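# Press the gauge pin on the magnet-marked fixture post

## Task

Find the post of the checking fixture that has a yellow magnet on it. Press that post's gauge pin fully home and keep it there for at least one second; after that it may spring back out. Do not disturb the gauge pins of the other three posts, and do not move the magnet.

## Robot and tools

Robot: two six-joint arms, left_arm and right_arm, each ending in a two-finger parallel gripper with a camera on the wrist (cam_left_wrist, cam_right_wrist, both 896x504). The URDF root of left_arm sits at about (+0.060, +0.928, 0) m in the scene frame and right_arm at about (-0.064, -0.817, 0) m, both turned only slightly about z.

Frames. Scene frame: origin at table-top height halfway between the nominal bases, +z up, +x out over the table, left_arm on the +y side (arm names do not match image left/right). Each arm reports its hand position (m), orientation quaternion (wxyz) and velocities in its own base frame. Motion offsets are expressed along the axes of that arm's current Hand target. On the gripper, the fingers point along +z and open and close along y; end_effector_position is the point between the pads when shut, with fingertips about 19 mm past it closed and 6 mm open. A camera block projects about 10 cm toward the gripper's +x and rotates with it.

execute_actions(actions, cameras). actions is a list of actions, each a table of up to 15 rows, one row per 1/30 s step; a table shorter than 15 repeats its final row. Every row is one flat list of 18 numbers in [-1, 1] covering both arms: left dx, dy, dz, rx, ry, rz, left gripper position, force_limit, speed, then the same nine for the right arm. The six pose numbers are offsets, not poses: each row is measured from the Hand target at that action's start (not from the previous row), in the Hand target's axes; 1.0 equals 0.6 m for dx/dy/dz and 180 degrees for rx/ry/rz, which together form a rotation vector. Sending the same offset again moves further. All six zeros re-requests the current Hand target. One action lasts 0.5 s. cameras: list of names, ["all"] or []; an empty actions list returns images and the scene number.

move(target, speed, blend, stop_force, zero, blocking, cameras). target is one 18-number row, or up to 15 such rows, in the same layout and scale; every row is an offset from the Hand targets held when the move begins, not from the row before. Paths are straight lines and do not avoid obstacles; everything stops after 10 s. speed: m/s, 0.002 to 4.2, default 0.25 (rotation capped at twice that in rad/s); one value or one per row. blend: corner rounding in m for lists; 0 stops at each row. stop_force: 6 to 120 N, shared by both arms; an arm's path ends when its wrist sensor feels that much push against its travel (or a 200 N change); it then backs off to just before the push but still presses somewhat. zero (with stop_force only): true re-zeroes the sensor of moving arms first; false keeps the old zero. blocking=false returns after about 0.5 s while the move runs (not allowed with stop_force). Give list rows identical finger numbers.

wait(seconds 0 to 10) lets time pass with last commands held. stop brakes a running move. zoom_image(camera, region=[x0, y0, x1, y1]) enlarges part of the latest image of a wrist camera, region at most 504x504 pixels, origin top-left. zero_wrist_force(arm) tares that arm's force/torque reading. read_manual gives licence texts only. finished_scene(scene) ends the current scene, given its number; make no further call in that reply.

Gripper numbers: position +1 is fully open (85 mm), pads touch near -0.8, -1 squeezes until blocked. force_limit and speed both run -1 to +1 (start at +1); higher means harder grip and faster fingers (roughly 20, 85, 150 mm/s at -1, 0, +1). To keep a gripper unchanged, resend its last three numbers; 0 is a real command. Changes take effect only when position changes by 0.01 or more.

Results: Hand target (the commanded pose after clipping, base for the next offsets), end_effector_position and quaternion, velocities, joint positions and torques (raw, include gravity), Wrist force and Wrist torque in gripper axes plus the peak since the last shown, object_status (0 moving, 1 blocked opening, 2 blocked closing = gripping, 3 reached target or fully shut), position_measured in counts (3 open, 130 about 40 mm, 230 shut), Tool commands, motor temperatures, and for move a "move:" line such as done, off_target, moving, held or fault, with limits=paced or limits=held. The gripper often rests short of the Hand target; the next command asks again.

Limits and cautions: commanded orientation is clipped to 32 degrees from the measured one each step; motion lags commands by about 0.2 s. The arms are stiff: a target only slightly beyond a hard contact can trigger a fault. Outside force near 150 N (±25) or contact torque at a joint limit (wrist joints 98.4 N m, elbow 398, shoulder 678) stops that arm for 10 s. Motors at 70 °C give MOTOR HOT; at 85 °C the arm is braked 30 to 60 s. A clearance check withholds commands bringing the arms too close but is not foolproof; contact between arms can fail the scene. Do not route paths near an arm's own base. For this job, approach the pin slowly along its axis with a modest stop_force, press to full travel, hold about a second, then retract without stop_force. Avoid brushing the magnet or neighbouring pins, hard impacts, and anything leaving the table.

Each tool is called after ">>>" as name(argument=value, ...), one argument or row to a line, values as JSON.

## Session

>>> execute_actions(
  actions=[],
)

Scene clock: 0.00 s.
left_arm: end_effector_position=(+1.6020, +0.5513, +0.3701) position_measured=3 object_status=3 end_effector_quat_wxyz=(-0.049, +0.940, +0.190, +0.279) | right_arm: end_effector_position=(+0.4481, +0.4679, +0.3319) position_measured=3 object_status=3 end_effector_quat_wxyz=(-0.272, +0.502, +0.649, +0.503)
Joint positions: left_arm=[0.193 -0.686 0.985 -2.439 -1.472 -3.319] | right_arm=[4.007 -1.969 -2.772 1.193 2.076 2.519]
Joint velocities: within noise
Joint torques (N m): no reading
Motor temperatures (°C): left_arm=[24 35 26 39 34 34] | right_arm=[28 36 36 37 34 38]
Wrist force (N): no reading
Wrist torque (N m): no reading
Wrist force, peak (N): no reading
Hand target: left_arm +1.6020, +0.5513, +0.3701; -0.049, +0.940, +0.190, +0.279 | right_arm +0.4481, +0.4679, +0.3319; -0.272, +0.502, +0.649, +0.503
Tool commands: left_gripper/position=+1.0 left_gripper/force_limit=+1.0 left_gripper/speed=+1.0 right_gripper/position=+1.0 right_gripper/force_limit=+1.0 right_gripper/speed=+1.0
camera_calibration:
cam_left_wrist: T_world_to_cam=[[0.359759, -0.933045, -0.000644322, -0.0546982], [-0.905937, -0.349141, -0.239538, 1.75183], [0.223274, 0.0867594, -0.970887, 0.0836019], [0, 0, 0, 1]] pos_world=[1.58806, 0.553346, 0.500761]
cam_right_wrist: T_world_to_cam=[[0.936397, -0.0141338, 0.350658, -0.517198], [0.256442, -0.654562, -0.711187, 0.443258], [0.239579, 0.755877, -0.609305, -0.132345], [0, 0, 0, 1]] pos_world=[0.40234, 0.382866, 0.41596]

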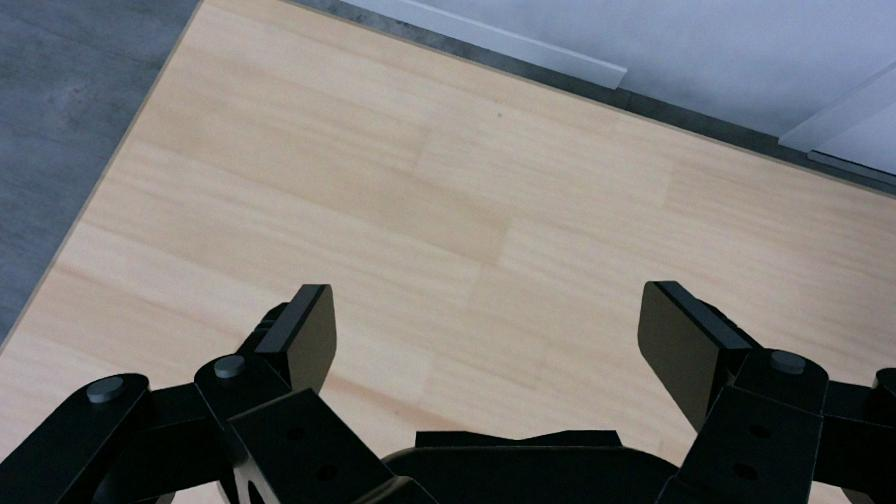

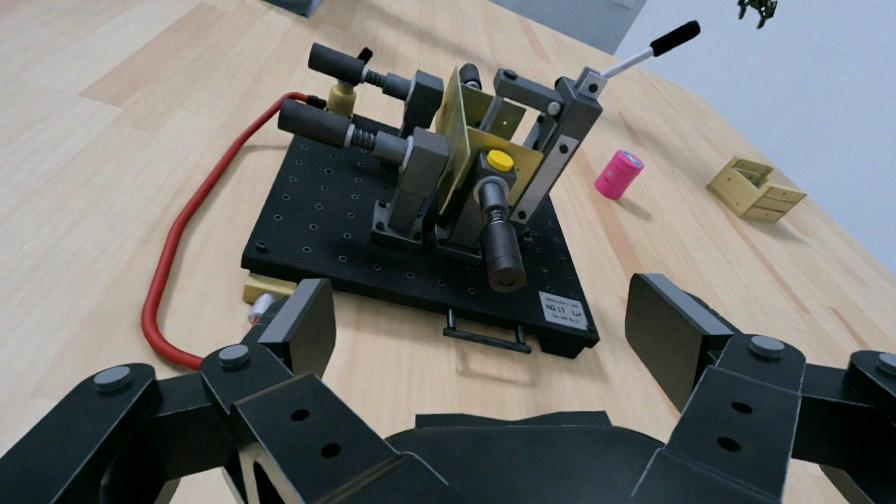

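>>> move(
  target=[0,0,0,0,0,0,1,1,1,-0.275,0.070,0.225,0.0271,0.1215,0.1219,-1,-1,0],
  cameras=["cam_right_wrist"],
)

Scene clock: 2.43 s.
left_arm: end_effector_position=(+1.6020, +0.5513, +0.3701) position_measured=3 object_status=3 end_effector_quat_wxyz=(-0.049, +0.940, +0.190, +0.279) | right_arm: end_effector_position=(+0.5064, +0.4972, +0.2436) position_measured=232 object_status=3 end_effector_quat_wxyz=(-0.387, +0.507, +0.583, +0.502)
Joint positions: left_arm=[0.193 -0.686 0.985 -2.439 -1.472 -3.319] | right_arm=[3.874 -2.319 -2.608 1.512 2.332 2.753]
Joint torques (N m): left_arm=[1.27 -270.45 -105.76 -11.3 0.36 -0.61] | right_arm=[23.46 154.99 -25.34 3.16 -2.05 -6.9]
Wrist force (N): left_arm=[0.5 -0.2 0.0] | right_arm=[-0.8 -0.2 -1.0]
Wrist torque (N m): left_arm=[-0.03 -0.08 0.00] | right_arm=[-0.27 0.31 -0.04]
Wrist force, peak (N): left_arm=[0.6 -0.5 -0.3] | right_arm=[-15.1 5.6 7.1]
Hand target: left_arm +1.6020, +0.5513, +0.3701; -0.049, +0.940, +0.190, +0.279 | right_arm +0.5064, +0.4972, +0.2437; -0.387, +0.507, +0.584, +0.502 (not the last commanded pose)
Off the commanded pose: left_arm 0.000 m, 0 deg | right_arm 0.108 m, 16 deg.
move: held (right_arm; a check stopped the path); limits=held
pose unreachable (right arm): on one or more control steps of this call, first in action 0 (counted from 0), this arm could not follow its commanded pose, so it was not sent that pose on those steps. It may still have moved: this result reports where it is.
cause: moving toward the commanded pose would bring two parts of the arm too close to each other (its gripper and another part of the arm, with joints 4 (wrist 1) to 6 (wrist 3) between them, 13 mm apart when it was first held).
camera_calibration:
cam_right_wrist: T_world_to_cam=[[0.986559, -0.0174896, 0.162466, -0.518199], [0.131531, -0.504952, -0.853067, 0.408122], [0.0969575, 0.86297, -0.495864, -0.230824], [0, 0, 0, 1]] pos_world=[0.479933, 0.396213, 0.317888]
Images, in order (width x height): cam_right_wrist 896x504.

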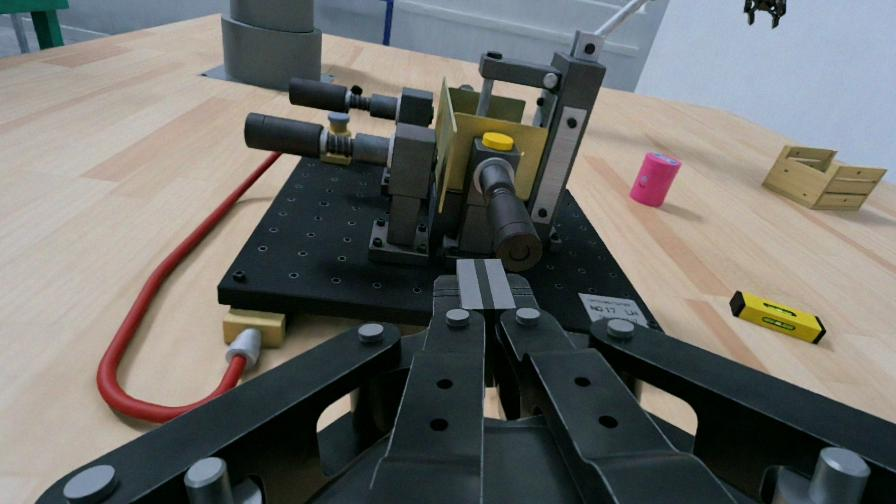

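>>> move(
  target=[0,0,0,0,0,0,1,1,1,-0.121,0.082,0.202,0,0,0,-1,-1,0],
  cameras=["cam_right_wrist"],
)

Scene clock: 4.43 s.
left_arm: end_effector_position=(+1.6020, +0.5513, +0.3701) position_measured=3 object_status=3 end_effector_quat_wxyz=(-0.049, +0.940, +0.190, +0.279) | right_arm: end_effector_position=(+0.5749, +0.6001, +0.1598) position_measured=232 object_status=3 end_effector_quat_wxyz=(-0.387, +0.507, +0.583, +0.502)
Joint positions: left_arm=[0.193 -0.686 0.985 -2.439 -1.472 -3.319] | right_arm=[3.926 -2.443 -2.43 1.471 2.282 2.771]
Joint torques (N m): left_arm=[1.4 -277.13 -104.96 -11.25 0.78 -0.43] | right_arm=[20.76 145.25 3.1 1.91 -3.53 4.88]
Wrist force (N): left_arm=[0.0 0.0 -0.3] | right_arm=[-0.6 -0.8 -0.3]
Wrist torque (N m): left_arm=[0.00 0.00 -0.01] | right_arm=[-0.31 0.42 -0.39]
Wrist force, peak (N): left_arm=[0.5 0.1 -0.1] | right_arm=[0.5 -1.2 -3.5]
Hand target: left_arm +1.6020, +0.5513, +0.3701; -0.049, +0.940, +0.190, +0.279 | right_arm +0.5750, +0.6002, +0.1597; -0.387, +0.507, +0.584, +0.502
Off the commanded pose: left_arm 0.000 m, 0 deg | right_arm 0.000 m, 0 deg.
move: done
camera_calibration:
cam_right_wrist: T_world_to_cam=[[0.986538, -0.0175113, 0.162592, -0.570454], [0.131614, -0.505084, -0.852976, 0.379485], [0.0970596, 0.862892, -0.49598, -0.367867], [0, 0, 0, 1]] pos_world=[0.548534, 0.499112, 0.233988]
Images, in order (width x height): cam_right_wrist 896x504.

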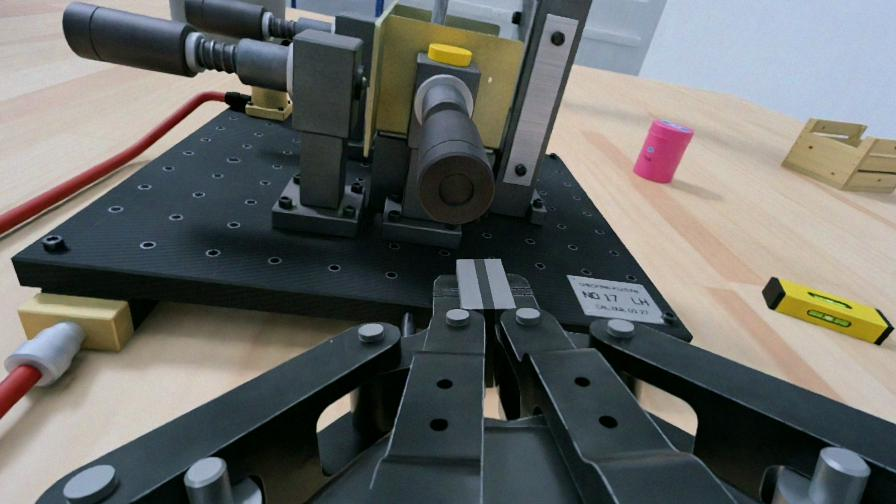

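>>> move(
  target=[0,0,0,0,0,0,1,1,1,0.0145,-0.013,0.109,0,0,0,-1,-1,0],
  speed=0.12,
  stop_force=10,
  cameras=["cam_right_wrist"],
)

Scene clock: 6.60 s.
left_arm: end_effector_position=(+1.6020, +0.5513, +0.3701) position_measured=3 object_status=3 end_effector_quat_wxyz=(-0.049, +0.940, +0.190, +0.279) | right_arm: end_effector_position=(+0.5695, +0.6661, +0.1538) position_measured=232 object_status=3 end_effector_quat_wxyz=(-0.387, +0.507, +0.584, +0.502)
Joint positions: left_arm=[0.193 -0.686 0.985 -2.439 -1.472 -3.319] | right_arm=[4.007 -2.446 -2.387 1.447 2.203 2.797]
Joint torques (N m): left_arm=[1.17 -272.18 -104.72 -11.91 0.91 -1.19] | right_arm=[26.15 140.54 16.05 0.53 -4.05 5.63]
Wrist force (N): left_arm=[0.5 -0.2 0.0] | right_arm=[0.0 -1.1 -9.2]
Wrist torque (N m): left_arm=[-0.03 -0.08 -0.01] | right_arm=[-0.29 0.42 -0.31]
Wrist force, peak (N): left_arm=[0.6 -0.2 -0.2] | right_arm=[0.0 -1.4 -9.6]
Hand target: left_arm +1.6020, +0.5513, +0.3701; -0.049, +0.940, +0.190, +0.279 | right_arm +0.5695, +0.6661, +0.1538; -0.387, +0.507, +0.584, +0.502
Off the commanded pose: left_arm 0.000 m, 0 deg | right_arm 0.000 m, 0 deg.
move: done
camera_calibration:
cam_right_wrist: T_world_to_cam=[[0.986538, -0.0175113, 0.162592, -0.562895], [0.131614, -0.505084, -0.852976, 0.408477], [0.0970596, 0.862892, -0.49598, -0.427347], [0, 0, 0, 1]] pos_world=[0.543034, 0.565212, 0.227988]
Images, in order (width x height): cam_right_wrist 896x504.

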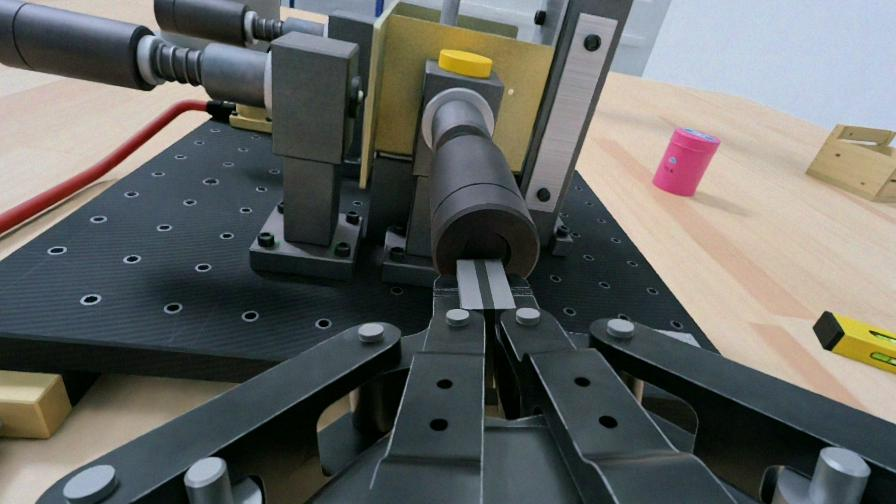

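>>> move(
  target=[0,0,0,0,0,0,1,1,1,0.004,0.002,-0.0212,0,0,0,-1,-1,0],
  speed=0.1,
)

>>> move(
  target=[0,0,0,0,0,0,1,1,1,0.0289,-0.0114,0.13,0,0,0,-1,-1,0],
  speed=0.018,
  stop_force=60,
  cameras=["cam_right_wrist"],
)

Scene clock: 7.73 s.
left_arm: end_effector_position=(+1.6020, +0.5513, +0.3701) position_measured=3 object_status=3 end_effector_quat_wxyz=(-0.049, +0.940, +0.190, +0.279) | right_arm: end_effector_position=(+0.5695, +0.6543, +0.1587) position_measured=232 object_status=3 end_effector_quat_wxyz=(-0.387, +0.507, +0.584, +0.502)
Joint positions: left_arm=[0.193 -0.686 0.985 -2.439 -1.472 -3.319] | right_arm=[3.995 -2.439 -2.398 1.448 2.215 2.793]
Joint torques (N m): left_arm=[-3.15 -270.81 -102.04 -11.52 0.87 -0.82] | right_arm=[-21.97 181.49 -20.7 12.41 4.2 -7.56]
Wrist force (N): left_arm=[0.2 0.0 0.3] | right_arm=[-0.7 -1.6 -0.5]
Wrist torque (N m): left_arm=[-0.01 -0.04 -0.01] | right_arm=[-0.37 0.41 0.09]
Wrist force, peak (N): left_arm=[0.3 0.5 -0.3] | right_arm=[0.1 -1.1 -9.7]
Hand target: left_arm +1.6020, +0.5513, +0.3701; -0.049, +0.940, +0.190, +0.279 | right_arm +0.5695, +0.6541, +0.1588; -0.387, +0.507, +0.584, +0.502
Off the commanded pose: left_arm 0.000 m, 0 deg | right_arm 0.000 m, 0 deg.
move: done

Scene clock: 9.70 s.
left_arm: end_effector_position=(+1.6020, +0.5513, +0.3701) position_measured=3 object_status=3 end_effector_quat_wxyz=(-0.049, +0.940, +0.190, +0.279) | right_arm: end_effector_position=(+0.5668, +0.6793, +0.1591) position_measured=232 object_status=3 end_effector_quat_wxyz=(-0.388, +0.507, +0.584, +0.502)
Joint positions: left_arm=[0.193 -0.686 0.985 -2.439 -1.472 -3.319] | right_arm=[4.024 -2.437 -2.381 1.435 2.188 2.802]
Joint torques (N m): left_arm=[0.61 -272.63 -103.17 -12.11 0.76 -0.95] | right_arm=[9.68 161.62 4.4 7.11 -0.08 -0.1]
Wrist force (N): left_arm=[0.3 0.2 -0.3] | right_arm=[-2.6 -0.7 -11.6]
Wrist torque (N m): left_arm=[0.05 -0.05 0.00] | right_arm=[-0.21 0.43 0.11]
Wrist force, peak (N): left_arm=[0.4 -0.2 -0.4] | right_arm=[-24.5 5.2 -137.4]
Hand target: left_arm +1.6020, +0.5513, +0.3701; -0.049, +0.940, +0.190, +0.279 | right_arm +0.5668, +0.6793, +0.1591; -0.388, +0.507, +0.584, +0.502 (not the last commanded pose)
Tool commands: left_gripper/position=+1.0 left_gripper/force_limit=+1.0 left_gripper/speed=+1.0 right_gripper/position=-1.0 right_gripper/force_limit=-1.0 right_gripper/speed=+0.003922
Off the commanded pose: left_arm 0.000 m, 0 deg | right_arm 0.055 m, 0 deg.
FORCE FAULT: contact force on the right arm reached its limit, and that arm stopped. The contact can be on any part of that arm, not only on its tool. That arm's remaining commands of this call were not run. That arm is still stopped at the end of this call. That arm stays stopped for about 10 more seconds. Until then a move that you send moves the other arm only, and its call returns only when the move has ended. Once the stop has ended, the next robot result says so. If the stop ends while you think or write, that arm runs what you send next, counted from a new Hand target: where the arm stands when the stop ends. While its stop runs, that arm takes no new command, but its gripper still runs the gripper command that each later call begins with. Until it ends, the stop uses up actions while you think or wait. An arm that is not stopped still takes commands.
move: fault (right_arm)
camera_calibration:
cam_right_wrist: T_world_to_cam=[[0.986523, -0.016074, 0.162828, -0.56194], [0.132604, -0.504441, -0.853203, 0.419092], [0.0958517, 0.863297, -0.495511, -0.435473], [0, 0, 0, 1]] pos_world=[0.540535, 0.578317, 0.233288]
Images, in order (width x height): cam_right_wrist 896x504.

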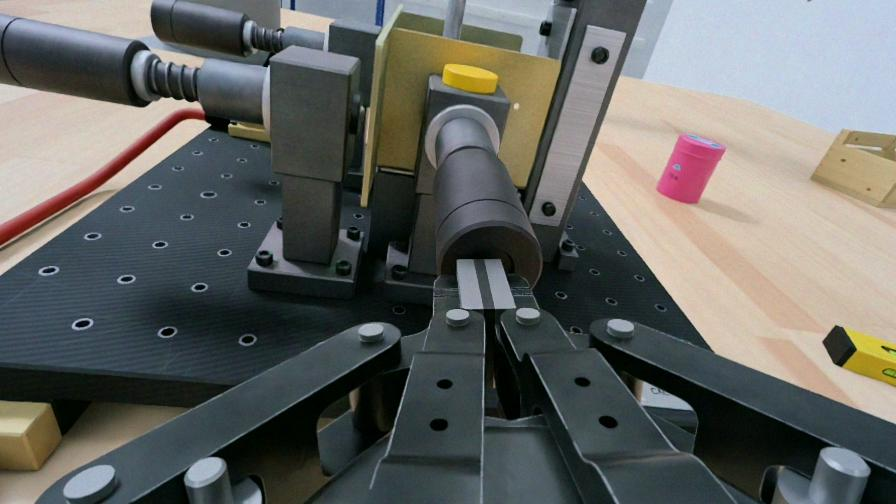

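>>> wait(
  seconds=10,
)

>>> wait(
  seconds=0.3,
)

Scene clock: 19.90 s.
left_arm: end_effector_position=(+1.6020, +0.5513, +0.3701) position_measured=3 object_status=3 end_effector_quat_wxyz=(-0.049, +0.940, +0.190, +0.279) | right_arm: end_effector_position=(+0.5668, +0.6793, +0.1591) position_measured=232 object_status=3 end_effector_quat_wxyz=(-0.388, +0.507, +0.584, +0.502)
Joint positions: left_arm=[0.193 -0.686 0.985 -2.439 -1.472 -3.319] | right_arm=[4.024 -2.437 -2.381 1.435 2.188 2.802]
Joint torques (N m): left_arm=[0.65 -272.35 -101.14 -11.2 1.34 -0.73] | right_arm=[7.27 161.25 5.74 7.02 -0.03 0.1]
Wrist force (N): left_arm=[0.4 0.0 -0.2] | right_arm=[-2.1 -1.1 -10.8]
Wrist torque (N m): left_arm=[0.00 -0.07 0.00] | right_arm=[-0.28 0.33 0.10]
Wrist force, peak (N): left_arm=[0.6 -0.3 -0.3] | right_arm=[-2.1 -1.0 -11.4]
Hand target: left_arm +1.6020, +0.5513, +0.3701; -0.049, +0.940, +0.190, +0.279 | right_arm +0.5668, +0.6793, +0.1591; -0.388, +0.507, +0.584, +0.502 (not the last commanded pose)
Tool commands: left_gripper/position=+1.0 left_gripper/force_limit=+1.0 left_gripper/speed=+1.0 right_gripper/position=-1.0 right_gripper/force_limit=-1.0 right_gripper/speed=+0.003922
Off the commanded pose: left_arm 0.000 m, 0 deg | right_arm 0.055 m, 0 deg.
FORCE FAULT, CONTINUED: the right arm's stop, for the force fault that an earlier result reported, is over. The rest of the stop counts as 20 of the actions that you can send in this scene. During its stop the right arm's controller moved it back a little. That arm's target is now where it stood when the stop ended, not its last command. That arm accepts commands again.
wait: 10.00 s; at rest from the start

Scene clock: 20.20 s.
left_arm: end_effector_position=(+1.6020, +0.5513, +0.3701) position_measured=3 object_status=3 end_effector_quat_wxyz=(-0.049, +0.940, +0.190, +0.279) | right_arm: end_effector_position=(+0.5668, +0.6793, +0.1591) position_measured=232 object_status=3 end_effector_quat_wxyz=(-0.388, +0.507, +0.584, +0.502)
Joint positions: left_arm=[0.193 -0.686 0.985 -2.439 -1.472 -3.319] | right_arm=[4.024 -2.437 -2.381 1.435 2.188 2.802]
Joint torques (N m): left_arm=[0.91 -273.17 -102.76 -11.32 1.37 -1.15] | right_arm=[1.23 165.71 0.76 6.17 1.27 -0.65]
Wrist force (N): left_arm=[0.1 0.0 0.0] | right_arm=[-2.1 -0.7 -11.3]
Wrist torque (N m): left_arm=[0.01 -0.02 0.00] | right_arm=[-0.23 0.34 0.11]
Wrist force, peak (N): left_arm=[0.2 -0.3 -0.1] | right_arm=[-2.1 -0.7 -11.3]
Hand target: left_arm +1.6020, +0.5513, +0.3701; -0.049, +0.940, +0.190, +0.279 | right_arm +0.5668, +0.6793, +0.1591; -0.388, +0.507, +0.584, +0.502 (not the last commanded pose)
Tool commands: left_gripper/position=+1.0 left_gripper/force_limit=+1.0 left_gripper/speed=+1.0 right_gripper/position=-1.0 right_gripper/force_limit=-1.0 right_gripper/speed=+0.003922
Off the commanded pose: left_arm 0.000 m, 0 deg | right_arm 0.055 m, 0 deg.
wait: 0.30 s; at rest by 0.17 s

>>> move(
  target=[0,0,0,0,0,0,1,1,1,0.0108,-0.0044,0.049,0,0,0,-1,-1,0],
  speed=0.004,
  stop_force=35,
)

>>> wait(
  seconds=1.2,
  cameras=["cam_right_wrist"],
)

Scene clock: 21.53 s.
left_arm: end_effector_position=(+1.6020, +0.5513, +0.3701) position_measured=3 object_status=3 end_effector_quat_wxyz=(-0.049, +0.940, +0.190, +0.279) | right_arm: end_effector_position=(+0.5667, +0.6811, +0.1591) position_measured=232 object_status=3 end_effector_quat_wxyz=(-0.388, +0.507, +0.584, +0.502)
Joint positions: left_arm=[0.193 -0.686 0.985 -2.439 -1.472 -3.319] | right_arm=[4.026 -2.437 -2.379 1.433 2.186 2.802]
Joint torques (N m): left_arm=[-1.57 -271.01 -103.12 -11.29 1.52 -0.91] | right_arm=[16.68 176.48 20 2.15 8.23 0.62]
Wrist force (N): left_arm=[0.5 0.0 0.0] | right_arm=[-10.9 0.7 -58.3]
Wrist torque (N m): left_arm=[0.00 -0.08 0.00] | right_arm=[-0.21 0.62 -0.16]
Wrist force, peak (N): left_arm=[0.5 -0.1 -0.5] | right_arm=[-11.8 2.9 -63.1]
Hand target: left_arm +1.6020, +0.5513, +0.3701; -0.049, +0.940, +0.190, +0.279 | right_arm +0.5667, +0.6811, +0.1590; -0.388, +0.507, +0.584, +0.502 (not the last commanded pose)
Off the commanded pose: left_arm 0.000 m, 0 deg | right_arm 0.028 m, 0 deg.
move: contact (right_arm)

Scene clock: 22.73 s.
left_arm: end_effector_position=(+1.6020, +0.5513, +0.3701) position_measured=3 object_status=3 end_effector_quat_wxyz=(-0.049, +0.940, +0.190, +0.279) | right_arm: end_effector_position=(+0.5667, +0.6811, +0.1591) position_measured=232 object_status=3 end_effector_quat_wxyz=(-0.388, +0.507, +0.584, +0.502)
Joint positions: left_arm=[0.193 -0.686 0.985 -2.439 -1.472 -3.319] | right_arm=[4.026 -2.437 -2.38 1.434 2.186 2.802]
Joint torques (N m): left_arm=[1.3 -274.45 -102.98 -11.22 1.56 -0.97] | right_arm=[13.37 161.61 11.18 4.51 7.53 -6.13]
Wrist force (N): left_arm=[0.1 -0.1 -0.1] | right_arm=[-9.7 0.6 -52.6]
Wrist torque (N m): left_arm=[-0.02 -0.01 0.00] | right_arm=[-0.18 0.47 -0.16]
Wrist force, peak (N): left_arm=[0.3 -0.3 -0.4] | right_arm=[-10.4 1.2 -57.7]
Hand target: left_arm +1.6020, +0.5513, +0.3701; -0.049, +0.940, +0.190, +0.279 | right_arm +0.5667, +0.6811, +0.1590; -0.388, +0.507, +0.584, +0.502 (not the last commanded pose)
Tool commands: left_gripper/position=+1.0 left_gripper/force_limit=+1.0 left_gripper/speed=+1.0 right_gripper/position=-1.0 right_gripper/force_limit=-1.0 right_gripper/speed=+0.0
Off the commanded pose: left_arm 0.000 m, 0 deg | right_arm 0.028 m, 0 deg.
wait: 1.20 s; at rest by 0.17 s
camera_calibration:
cam_right_wrist: T_world_to_cam=[[0.986528, -0.0161936, 0.162787, -0.561738], [0.1325, -0.504522, -0.853172, 0.420058], [0.0959455, 0.863247, -0.495579, -0.436937], [0, 0, 0, 1]] pos_world=[0.540434, 0.580016, 0.233288]
Images, in order (width x height): cam_right_wrist 896x504.

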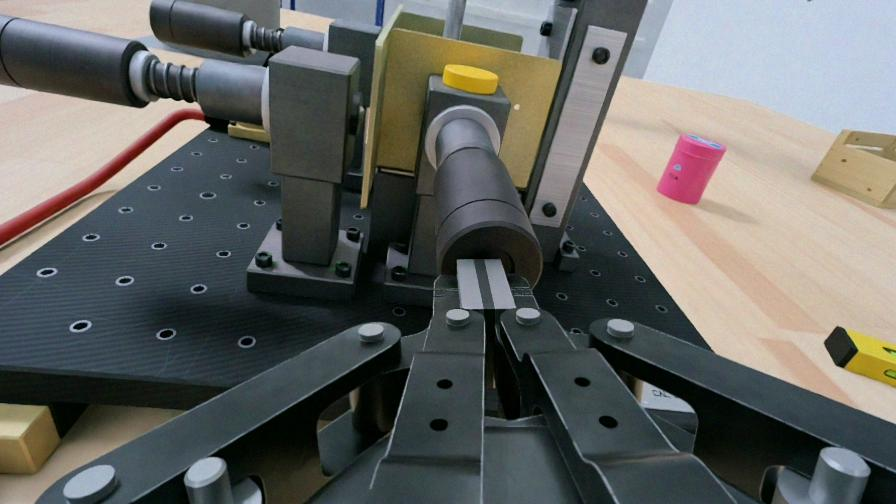

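>>> move(
  target=[0,0,0,0,0,0,1,1,1,-0.0217,0.0087,-0.098,0,0,0,-1,-1,0],
  speed=0.06,
)

>>> finished_scene(
  scene=2,
)

Scene clock: 24.27 s.
left_arm: end_effector_position=(+1.6020, +0.5513, +0.3701) position_measured=3 object_status=3 end_effector_quat_wxyz=(-0.049, +0.940, +0.190, +0.279) | right_arm: end_effector_position=(+0.5710, +0.6209, +0.1590) position_measured=232 object_status=3 end_effector_quat_wxyz=(-0.388, +0.507, +0.584, +0.502)
Joint positions: left_arm=[0.193 -0.686 0.985 -2.439 -1.472 -3.319] | right_arm=[3.955 -2.443 -2.42 1.466 2.255 2.78]
Joint torques (N m): left_arm=[-0.11 -275.86 -101.89 -11.05 1.02 -1.2] | right_arm=[-29.61 136.02 -19.5 13.07 6.76 -7.57]
Wrist force (N): left_arm=[0.1 0.0 -0.2] | right_arm=[-0.3 -1.4 -0.3]
Wrist torque (N m): left_arm=[0.00 -0.01 0.00] | right_arm=[-0.40 0.37 0.05]
Wrist force, peak (N): left_arm=[0.4 0.0 -0.6] | right_arm=[-10.0 0.7 -52.8]
Hand target: left_arm +1.6020, +0.5513, +0.3701; -0.049, +0.940, +0.190, +0.279 | right_arm +0.5710, +0.6208, +0.1590; -0.388, +0.507, +0.584, +0.502
Off the commanded pose: left_arm 0.000 m, 0 deg | right_arm 0.000 m, 0 deg.
move: done

The scene is finished: the task was done.


## Next scene

The same job, from a new start.

>>> execute_actions(
  actions=[],
)

Scene clock: 0.00 s.
left_arm: end_effector_position=(+0.3071, -0.4220, +0.1602) position_measured=3 object_status=3 end_effector_quat_wxyz=(+0.066, +0.956, -0.074, +0.275) | right_arm: end_effector_position=(+0.4900, -0.3027, +0.2369) position_measured=3 object_status=3 end_effector_quat_wxyz=(+0.548, -0.467, -0.511, -0.471)
Joint positions: left_arm=[-1.763 -1.739 2.857 -2.766 -1.003 1.555] | right_arm=[2.511 -2.074 -2.06 -2.212 2.389 -0.015]
Joint velocities: within noise
Joint torques (N m): no reading
Motor temperatures (°C): left_arm=[24 35 26 38 34 33] | right_arm=[28 35 35 36 33 38]
Wrist force (N): no reading
Wrist torque (N m): no reading
Wrist force, peak (N): no reading
Hand target: left_arm +0.3071, -0.4220, +0.1602; +0.066, +0.956, -0.074, +0.275 | right_arm +0.4900, -0.3027, +0.2369; +0.548, -0.467, -0.511, -0.471
Tool commands: left_gripper/position=+1.0 left_gripper/force_limit=+1.0 left_gripper/speed=+1.0 right_gripper/position=+1.0 right_gripper/force_limit=+1.0 right_gripper/speed=+1.0
camera_calibration:
cam_left_wrist: T_world_to_cam=[[-0.204299, -0.976285, 0.0716159, -0.353754], [-0.955218, 0.182823, -0.232669, 0.427195], [0.214058, -0.115943, -0.969916, 0.170568], [0, 0, 0, 1]] pos_world=[0.299281, -0.40369, 0.290166]
cam_right_wrist: T_world_to_cam=[[0.98966, 0.130322, -0.059914, -0.419077], [-0.0206188, -0.284112, -0.958569, 0.167032], [-0.141945, 0.949893, -0.278487, 0.549542], [0, 0, 0, 1]] pos_world=[0.496192, -0.419935, 0.288044]

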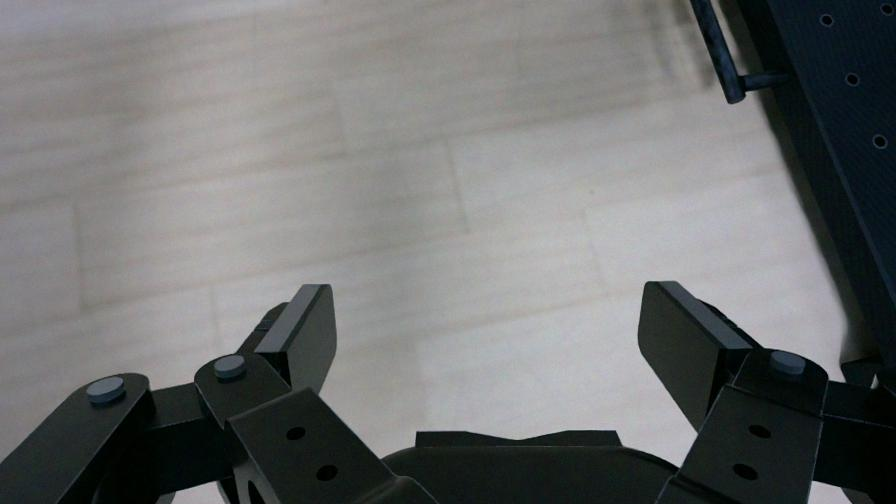

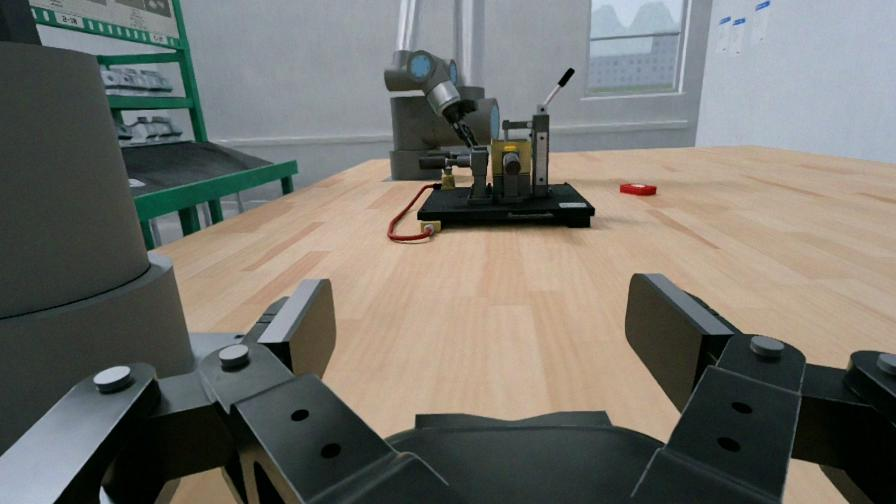

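>>> zoom_image(
  camera="cam_right_wrist",
  region=[400, 60, 624, 240],
)

Scaled by 2.250 from the camera's 896x504 image, which has a finer 1280x720 frame.

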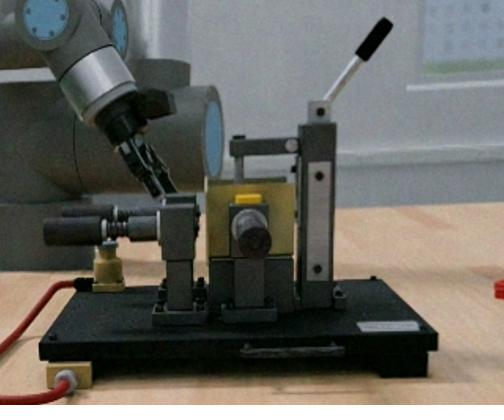

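>>> move(
  target=[0,0,0,0,0,0,1,1,1,-0.104,0.128,0.949,0,0,0,-1,-1,0],
  speed=0.4,
  cameras=["cam_right_wrist"],
)

Scene clock: 3.97 s.
left_arm: end_effector_position=(+0.3071, -0.4220, +0.1602) position_measured=3 object_status=3 end_effector_quat_wxyz=(+0.066, +0.956, -0.074, +0.275) | right_arm: end_effector_position=(+0.4954, +0.2739, +0.1967) position_measured=232 object_status=3 end_effector_quat_wxyz=(+0.547, -0.467, -0.511, -0.470)
Joint positions: left_arm=[-1.763 -1.739 2.857 -2.766 -1.003 1.555] | right_arm=[3.412 -1.918 -2.565 -1.536 3.297 0.29]
Joint torques (N m): left_arm=[-0.64 -13.69 -55.82 -10.13 3.43 -0.55] | right_arm=[22.8 72.18 11.45 9.31 6.59 5.45]
Wrist force (N): left_arm=[0.1 -0.1 -0.3] | right_arm=[0.1 -0.4 1.2]
Wrist torque (N m): left_arm=[-0.03 -0.02 0.00] | right_arm=[-0.03 -0.02 -0.27]
Wrist force, peak (N): left_arm=[0.3 0.3 -0.4] | right_arm=[1.0 0.5 5.3]
Hand target: left_arm +0.3071, -0.4220, +0.1602; +0.066, +0.956, -0.074, +0.275 | right_arm +0.4955, +0.2738, +0.1966; +0.548, -0.467, -0.511, -0.471
Off the commanded pose: left_arm 0.000 m, 0 deg | right_arm 0.000 m, 0 deg.
move: done
camera_calibration:
cam_right_wrist: T_world_to_cam=[[0.98975, 0.129698, -0.0597814, -0.50185], [-0.0203288, -0.286389, -0.957898, 0.292781], [-0.141358, 0.949294, -0.280817, -0.0082343], [0, 0, 0, 1]] pos_world=[0.501494, 0.156755, 0.248141]
Images, in order (width x height): cam_right_wrist 896x504.

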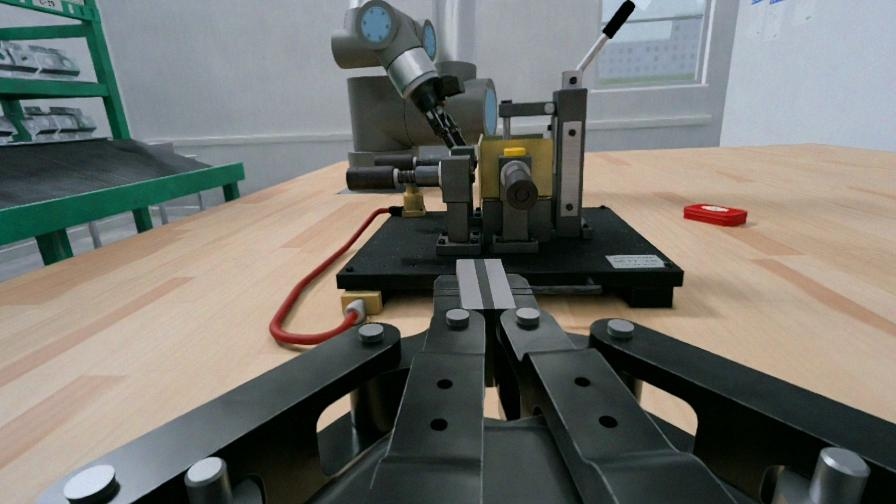

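>>> move(
  target=[0,0,0,0,0,0,1,1,1,-0.0903,0.108,0.57,0,0,0,-1,-1,0],
  cameras=["cam_right_wrist"],
)

Scene clock: 6.40 s.
left_arm: end_effector_position=(+0.3071, -0.4220, +0.1602) position_measured=3 object_status=3 end_effector_quat_wxyz=(+0.066, +0.956, -0.074, +0.275) | right_arm: end_effector_position=(+0.5167, +0.6228, +0.1551) position_measured=232 object_status=3 end_effector_quat_wxyz=(+0.548, -0.467, -0.511, -0.471)
Joint positions: left_arm=[-1.763 -1.739 2.857 -2.766 -1.003 1.555] | right_arm=[3.946 -2.045 -2.403 -1.767 3.826 0.083]
Joint torques (N m): left_arm=[-2.66 -5.53 -55.1 -9.71 3.34 -0.52] | right_arm=[22.05 107.01 45.75 -0.39 4.92 -7.9]
Wrist force (N): left_arm=[0.0 -0.2 -0.1] | right_arm=[0.8 -0.7 0.4]
Wrist torque (N m): left_arm=[-0.03 0.00 0.00] | right_arm=[-0.12 -0.18 0.08]
Wrist force, peak (N): left_arm=[0.4 0.1 -0.4] | right_arm=[0.2 -0.1 3.4]
Hand target: left_arm +0.3071, -0.4220, +0.1602; +0.066, +0.956, -0.074, +0.275 | right_arm +0.5167, +0.6230, +0.1551; +0.548, -0.467, -0.511, -0.471
Off the commanded pose: left_arm 0.000 m, 0 deg | right_arm 0.000 m, 0 deg.
move: done
camera_calibration:
cam_right_wrist: T_world_to_cam=[[0.98966, 0.130322, -0.059914, -0.571015], [-0.0206188, -0.284112, -0.958569, 0.352117], [-0.141945, 0.949893, -0.278487, -0.348574], [0, 0, 0, 1]] pos_world=[0.522892, 0.505565, 0.206244]
Images, in order (width x height): cam_right_wrist 896x504.

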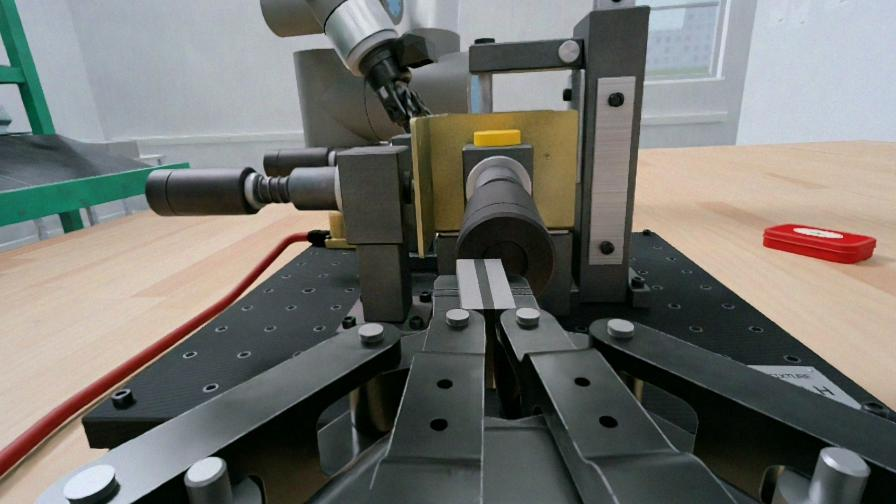

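>>> move(
  target=[0,0,0,0,0,0,1,1,1,-0.0053,0.0165,0.053,0,0,0,-1,-1,0],
  speed=0.06,
)

>>> move(
  target=[0,0,0,0,0,0,1,1,1,-0.004,0.008,0.0998,0,0,0,-1,-1,0],
  speed=0.005,
  stop_force=35,
)

>>> wait(
  seconds=1.2,
  cameras=["cam_right_wrist"],
)

Scene clock: 7.77 s.
left_arm: end_effector_position=(+0.3071, -0.4220, +0.1602) position_measured=3 object_status=3 end_effector_quat_wxyz=(+0.066, +0.956, -0.074, +0.275) | right_arm: end_effector_position=(+0.5201, +0.6477, +0.1531) position_measured=232 object_status=3 end_effector_quat_wxyz=(+0.548, -0.466, -0.511, -0.470)
Joint positions: left_arm=[-1.763 -1.739 2.857 -2.766 -1.003 1.555] | right_arm=[3.969 -2.056 -2.381 -1.781 3.848 0.08]
Joint torques (N m): left_arm=[1.99 -13.63 -54.55 -9.89 3.74 -1.39] | right_arm=[12.93 123.58 43.21 4.58 1.93 -0.76]
Wrist force (N): left_arm=[0.0 -0.3 0.1] | right_arm=[0.8 -1.2 -10.5]
Wrist torque (N m): left_arm=[-0.05 0.01 0.00] | right_arm=[-0.19 -0.29 0.05]
Wrist force, peak (N): left_arm=[0.0 -0.2 -0.4] | right_arm=[32.7 -10.2 -114.9]
Hand target: left_arm +0.3071, -0.4220, +0.1602; +0.066, +0.956, -0.074, +0.275 | right_arm +0.5201, +0.6477, +0.1531; +0.548, -0.466, -0.511, -0.470 (not the last commanded pose)
Tool commands: left_gripper/position=+1.0 left_gripper/force_limit=+1.0 left_gripper/speed=+1.0 right_gripper/position=-1.0 right_gripper/force_limit=-1.0 right_gripper/speed=+0.003922
Off the commanded pose: left_arm 0.000 m, 0 deg | right_arm 0.009 m, 0 deg.
FORCE FAULT: contact force on the right arm reached its limit, and that arm stopped. The contact can be on any part of that arm, not only on its tool. That arm's remaining commands of this call were not run. That arm is still stopped at the end of this call. That arm stays stopped for about 10 more seconds. Until then a move that you send moves the other arm only, and its call returns only when the move has ended. Once the stop has ended, the next robot result says so. If the stop ends while you think or write, that arm runs what you send next, counted from a new Hand target: where the arm stands when the stop ends. While its stop runs, that arm takes no new command, but its gripper still runs the gripper command that each later call begins with. Until it ends, the stop uses up actions while you think or wait. An arm that is not stopped still takes commands.
move: fault (right_arm)

not run: an earlier result of this reply reported a stop or a fault. Calls in your next reply go to the robot.

not run: an earlier result of this reply reported a stop or a fault. Calls in your next reply go to the robot.

>>> wait(
  seconds=10,
)

>>> wait(
  seconds=0.2,
)

>>> move(
  target=[0,0,0,0,0,0,1,1,1,-0.002,0.004,0.05,0,0,0,-1,-1,0],
  speed=0.004,
  stop_force=35,
)

>>> wait(
  seconds=1.2,
  cameras=["cam_right_wrist"],
)

Scene clock: 18.03 s.
left_arm: end_effector_position=(+0.3071, -0.4220, +0.1602) position_measured=3 object_status=3 end_effector_quat_wxyz=(+0.066, +0.956, -0.074, +0.275) | right_arm: end_effector_position=(+0.5201, +0.6477, +0.1531) position_measured=232 object_status=3 end_effector_quat_wxyz=(+0.548, -0.466, -0.511, -0.470)
Joint positions: left_arm=[-1.763 -1.739 2.857 -2.766 -1.003 1.555] | right_arm=[3.969 -2.056 -2.381 -1.781 3.848 0.08]
Joint torques (N m): left_arm=[0.46 -6.82 -57.02 -9.32 3.33 -0.61] | right_arm=[8.83 121.57 40.91 5.45 2.96 -0.2]
Wrist force (N): left_arm=[0.0 0.0 0.1] | right_arm=[0.7 -1.7 -10.7]
Wrist torque (N m): left_arm=[-0.01 0.01 0.00] | right_arm=[-0.28 -0.21 0.04]
Wrist force, peak (N): left_arm=[-0.2 0.3 -0.5] | right_arm=[0.0 -2.1 -11.0]
Hand target: left_arm +0.3071, -0.4220, +0.1602; +0.066, +0.956, -0.074, +0.275 | right_arm +0.5201, +0.6477, +0.1531; +0.548, -0.466, -0.511, -0.470 (not the last commanded pose)
Tool commands: left_gripper/position=+1.0 left_gripper/force_limit=+1.0 left_gripper/speed=+1.0 right_gripper/position=-1.0 right_gripper/force_limit=-1.0 right_gripper/speed=+0.003922
Off the commanded pose: left_arm 0.000 m, 0 deg | right_arm 0.009 m, 0 deg.
FORCE FAULT, CONTINUED: the right arm's stop, for the force fault that an earlier result reported, is over. The rest of the stop counts as 19 of the actions that you can send in this scene. During its stop the right arm's controller moved it back a little. That arm's target is now where it stood when the stop ended, not its last command. That arm accepts commands again.
wait: 10.00 s; at rest from the start

Scene clock: 18.23 s.
left_arm: end_effector_position=(+0.3071, -0.4220, +0.1602) position_measured=3 object_status=3 end_effector_quat_wxyz=(+0.066, +0.956, -0.074, +0.275) | right_arm: end_effector_position=(+0.5201, +0.6477, +0.1531) position_measured=232 object_status=3 end_effector_quat_wxyz=(+0.548, -0.466, -0.511, -0.470)
Joint positions: left_arm=[-1.763 -1.739 2.857 -2.766 -1.003 1.555] | right_arm=[3.969 -2.056 -2.381 -1.781 3.848 0.08]
Joint torques (N m): left_arm=[-3.35 -12.48 -56.41 -10.47 2.58 -1.65] | right_arm=[3.2 126.05 31.01 5.16 0.74 -0.99]
Wrist force (N): left_arm=[0.1 -0.1 0.0] | right_arm=[-0.4 -1.8 -10.5]
Wrist torque (N m): left_arm=[-0.03 -0.02 0.00] | right_arm=[-0.29 -0.15 0.05]
Wrist force, peak (N): left_arm=[-0.2 -0.2 -0.2] | right_arm=[0.2 -1.9 -10.7]
Hand target: left_arm +0.3071, -0.4220, +0.1602; +0.066, +0.956, -0.074, +0.275 | right_arm +0.5201, +0.6477, +0.1531; +0.548, -0.466, -0.511, -0.470 (not the last commanded pose)
Tool commands: left_gripper/position=+1.0 left_gripper/force_limit=+1.0 left_gripper/speed=+1.0 right_gripper/position=-1.0 right_gripper/force_limit=-1.0 right_gripper/speed=+0.003922
Off the commanded pose: left_arm 0.000 m, 0 deg | right_arm 0.009 m, 0 deg.
wait: 0.20 s; at rest by 0.17 s

Scene clock: 19.60 s.
left_arm: end_effector_position=(+0.3071, -0.4220, +0.1602) position_measured=3 object_status=3 end_effector_quat_wxyz=(+0.066, +0.956, -0.074, +0.275) | right_arm: end_effector_position=(+0.5200, +0.6500, +0.1530) position_measured=232 object_status=3 end_effector_quat_wxyz=(+0.548, -0.466, -0.511, -0.470)
Joint positions: left_arm=[-1.763 -1.739 2.857 -2.766 -1.003 1.555] | right_arm=[3.972 -2.056 -2.379 -1.783 3.851 0.08]
Joint torques (N m): left_arm=[1.36 -11.66 -54.38 -10.19 2.26 -0.74] | right_arm=[19.67 117.08 50.05 10.67 -4.19 -4.47]
Wrist force (N): left_arm=[0.1 0.0 -0.2] | right_arm=[13.2 -0.3 -53.3]
Wrist torque (N m): left_arm=[-0.01 -0.01 0.00] | right_arm=[-0.54 -0.22 0.01]
Wrist force, peak (N): left_arm=[-0.2 -0.3 -0.2] | right_arm=[14.0 0.7 -61.2]
Hand target: left_arm +0.3071, -0.4220, +0.1602; +0.066, +0.956, -0.074, +0.275 | right_arm +0.5200, +0.6500, +0.1531; +0.548, -0.466, -0.511, -0.470 (not the last commanded pose)
Off the commanded pose: left_arm 0.000 m, 0 deg | right_arm 0.028 m, 0 deg.
move: contact (right_arm)

Scene clock: 20.80 s.
left_arm: end_effector_position=(+0.3071, -0.4220, +0.1602) position_measured=3 object_status=3 end_effector_quat_wxyz=(+0.066, +0.956, -0.074, +0.275) | right_arm: end_effector_position=(+0.5200, +0.6500, +0.1531) position_measured=232 object_status=3 end_effector_quat_wxyz=(+0.548, -0.466, -0.511, -0.470)
Joint positions: left_arm=[-1.763 -1.739 2.857 -2.766 -1.003 1.555] | right_arm=[3.972 -2.056 -2.379 -1.783 3.851 0.08]
Joint torques (N m): left_arm=[2.72 -13.31 -55.16 -10.02 2.19 -1.13] | right_arm=[11.97 131.71 44.63 11.74 -3.53 2.23]
Wrist force (N): left_arm=[0.1 -0.2 0.1] | right_arm=[12.3 -0.9 -49.1]
Wrist torque (N m): left_arm=[-0.04 -0.01 0.00] | right_arm=[-0.53 -0.22 0.03]
Wrist force, peak (N): left_arm=[0.2 -0.1 -0.4] | right_arm=[12.4 -0.2 -52.8]
Hand target: left_arm +0.3071, -0.4220, +0.1602; +0.066, +0.956, -0.074, +0.275 | right_arm +0.5200, +0.6500, +0.1531; +0.548, -0.466, -0.511, -0.470 (not the last commanded pose)
Tool commands: left_gripper/position=+1.0 left_gripper/force_limit=+1.0 left_gripper/speed=+1.0 right_gripper/position=-1.0 right_gripper/force_limit=-1.0 right_gripper/speed=+0.0
Off the commanded pose: left_arm 0.000 m, 0 deg | right_arm 0.028 m, 0 deg.
wait: 1.20 s; at rest by 0.17 s
camera_calibration:
cam_right_wrist: T_world_to_cam=[[0.989419, 0.132013, -0.0601929, -0.578758], [-0.0203493, -0.284505, -0.958459, 0.358042], [-0.143654, 0.949542, -0.278808, -0.373333], [0, 0, 0, 1]] pos_world=[0.526289, 0.532764, 0.204243]
Images, in order (width x height): cam_right_wrist 896x504.

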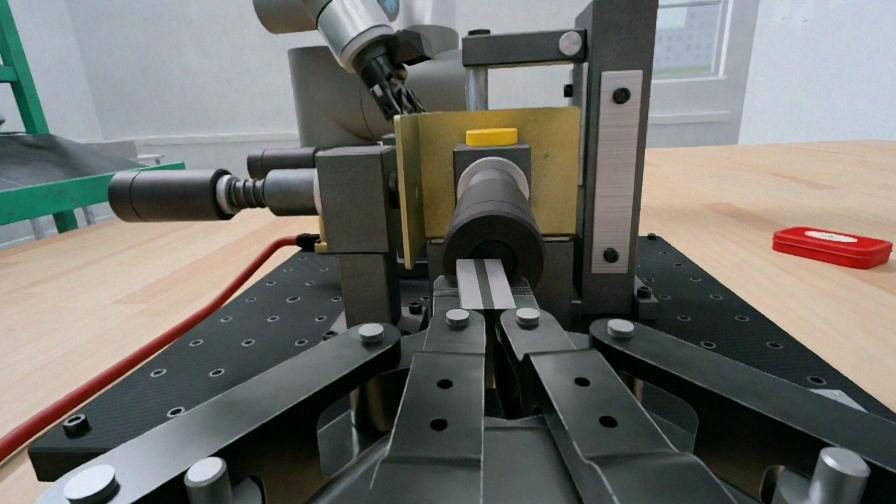

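>>> move(
  target=[0,0,0,0,0,0,1,1,1,0.004,-0.008,-0.0998,0,0,0,-1,-1,0],
  speed=0.06,
)

>>> finished_scene(
  scene=3,
)

Scene clock: 22.37 s.
left_arm: end_effector_position=(+0.3071, -0.4220, +0.1602) position_measured=3 object_status=3 end_effector_quat_wxyz=(+0.066, +0.956, -0.074, +0.275) | right_arm: end_effector_position=(+0.5226, +0.5901, +0.1531) position_measured=232 object_status=3 end_effector_quat_wxyz=(+0.548, -0.466, -0.511, -0.470)
Joint positions: left_arm=[-1.763 -1.739 2.857 -2.766 -1.003 1.555] | right_arm=[3.899 -2.044 -2.417 -1.751 3.778 0.088]
Joint torques (N m): left_arm=[0.47 -10.42 -54.94 -9.97 2.93 -1.29] | right_arm=[-21.37 141.4 20.5 8.9 -2.66 6.39]
Wrist force (N): left_arm=[-0.1 0.0 0.0] | right_arm=[0.6 -0.7 0.5]
Wrist torque (N m): left_arm=[-0.01 0.02 0.00] | right_arm=[-0.13 -0.15 -0.36]
Wrist force, peak (N): left_arm=[-0.7 0.3 -0.1] | right_arm=[12.1 -0.7 -49.3]
Hand target: left_arm +0.3071, -0.4220, +0.1602; +0.066, +0.956, -0.074, +0.275 | right_arm +0.5226, +0.5899, +0.1531; +0.548, -0.466, -0.511, -0.470
Off the commanded pose: left_arm 0.000 m, 0 deg | right_arm 0.000 m, 0 deg.
move: done

The scene is finished: the task was done.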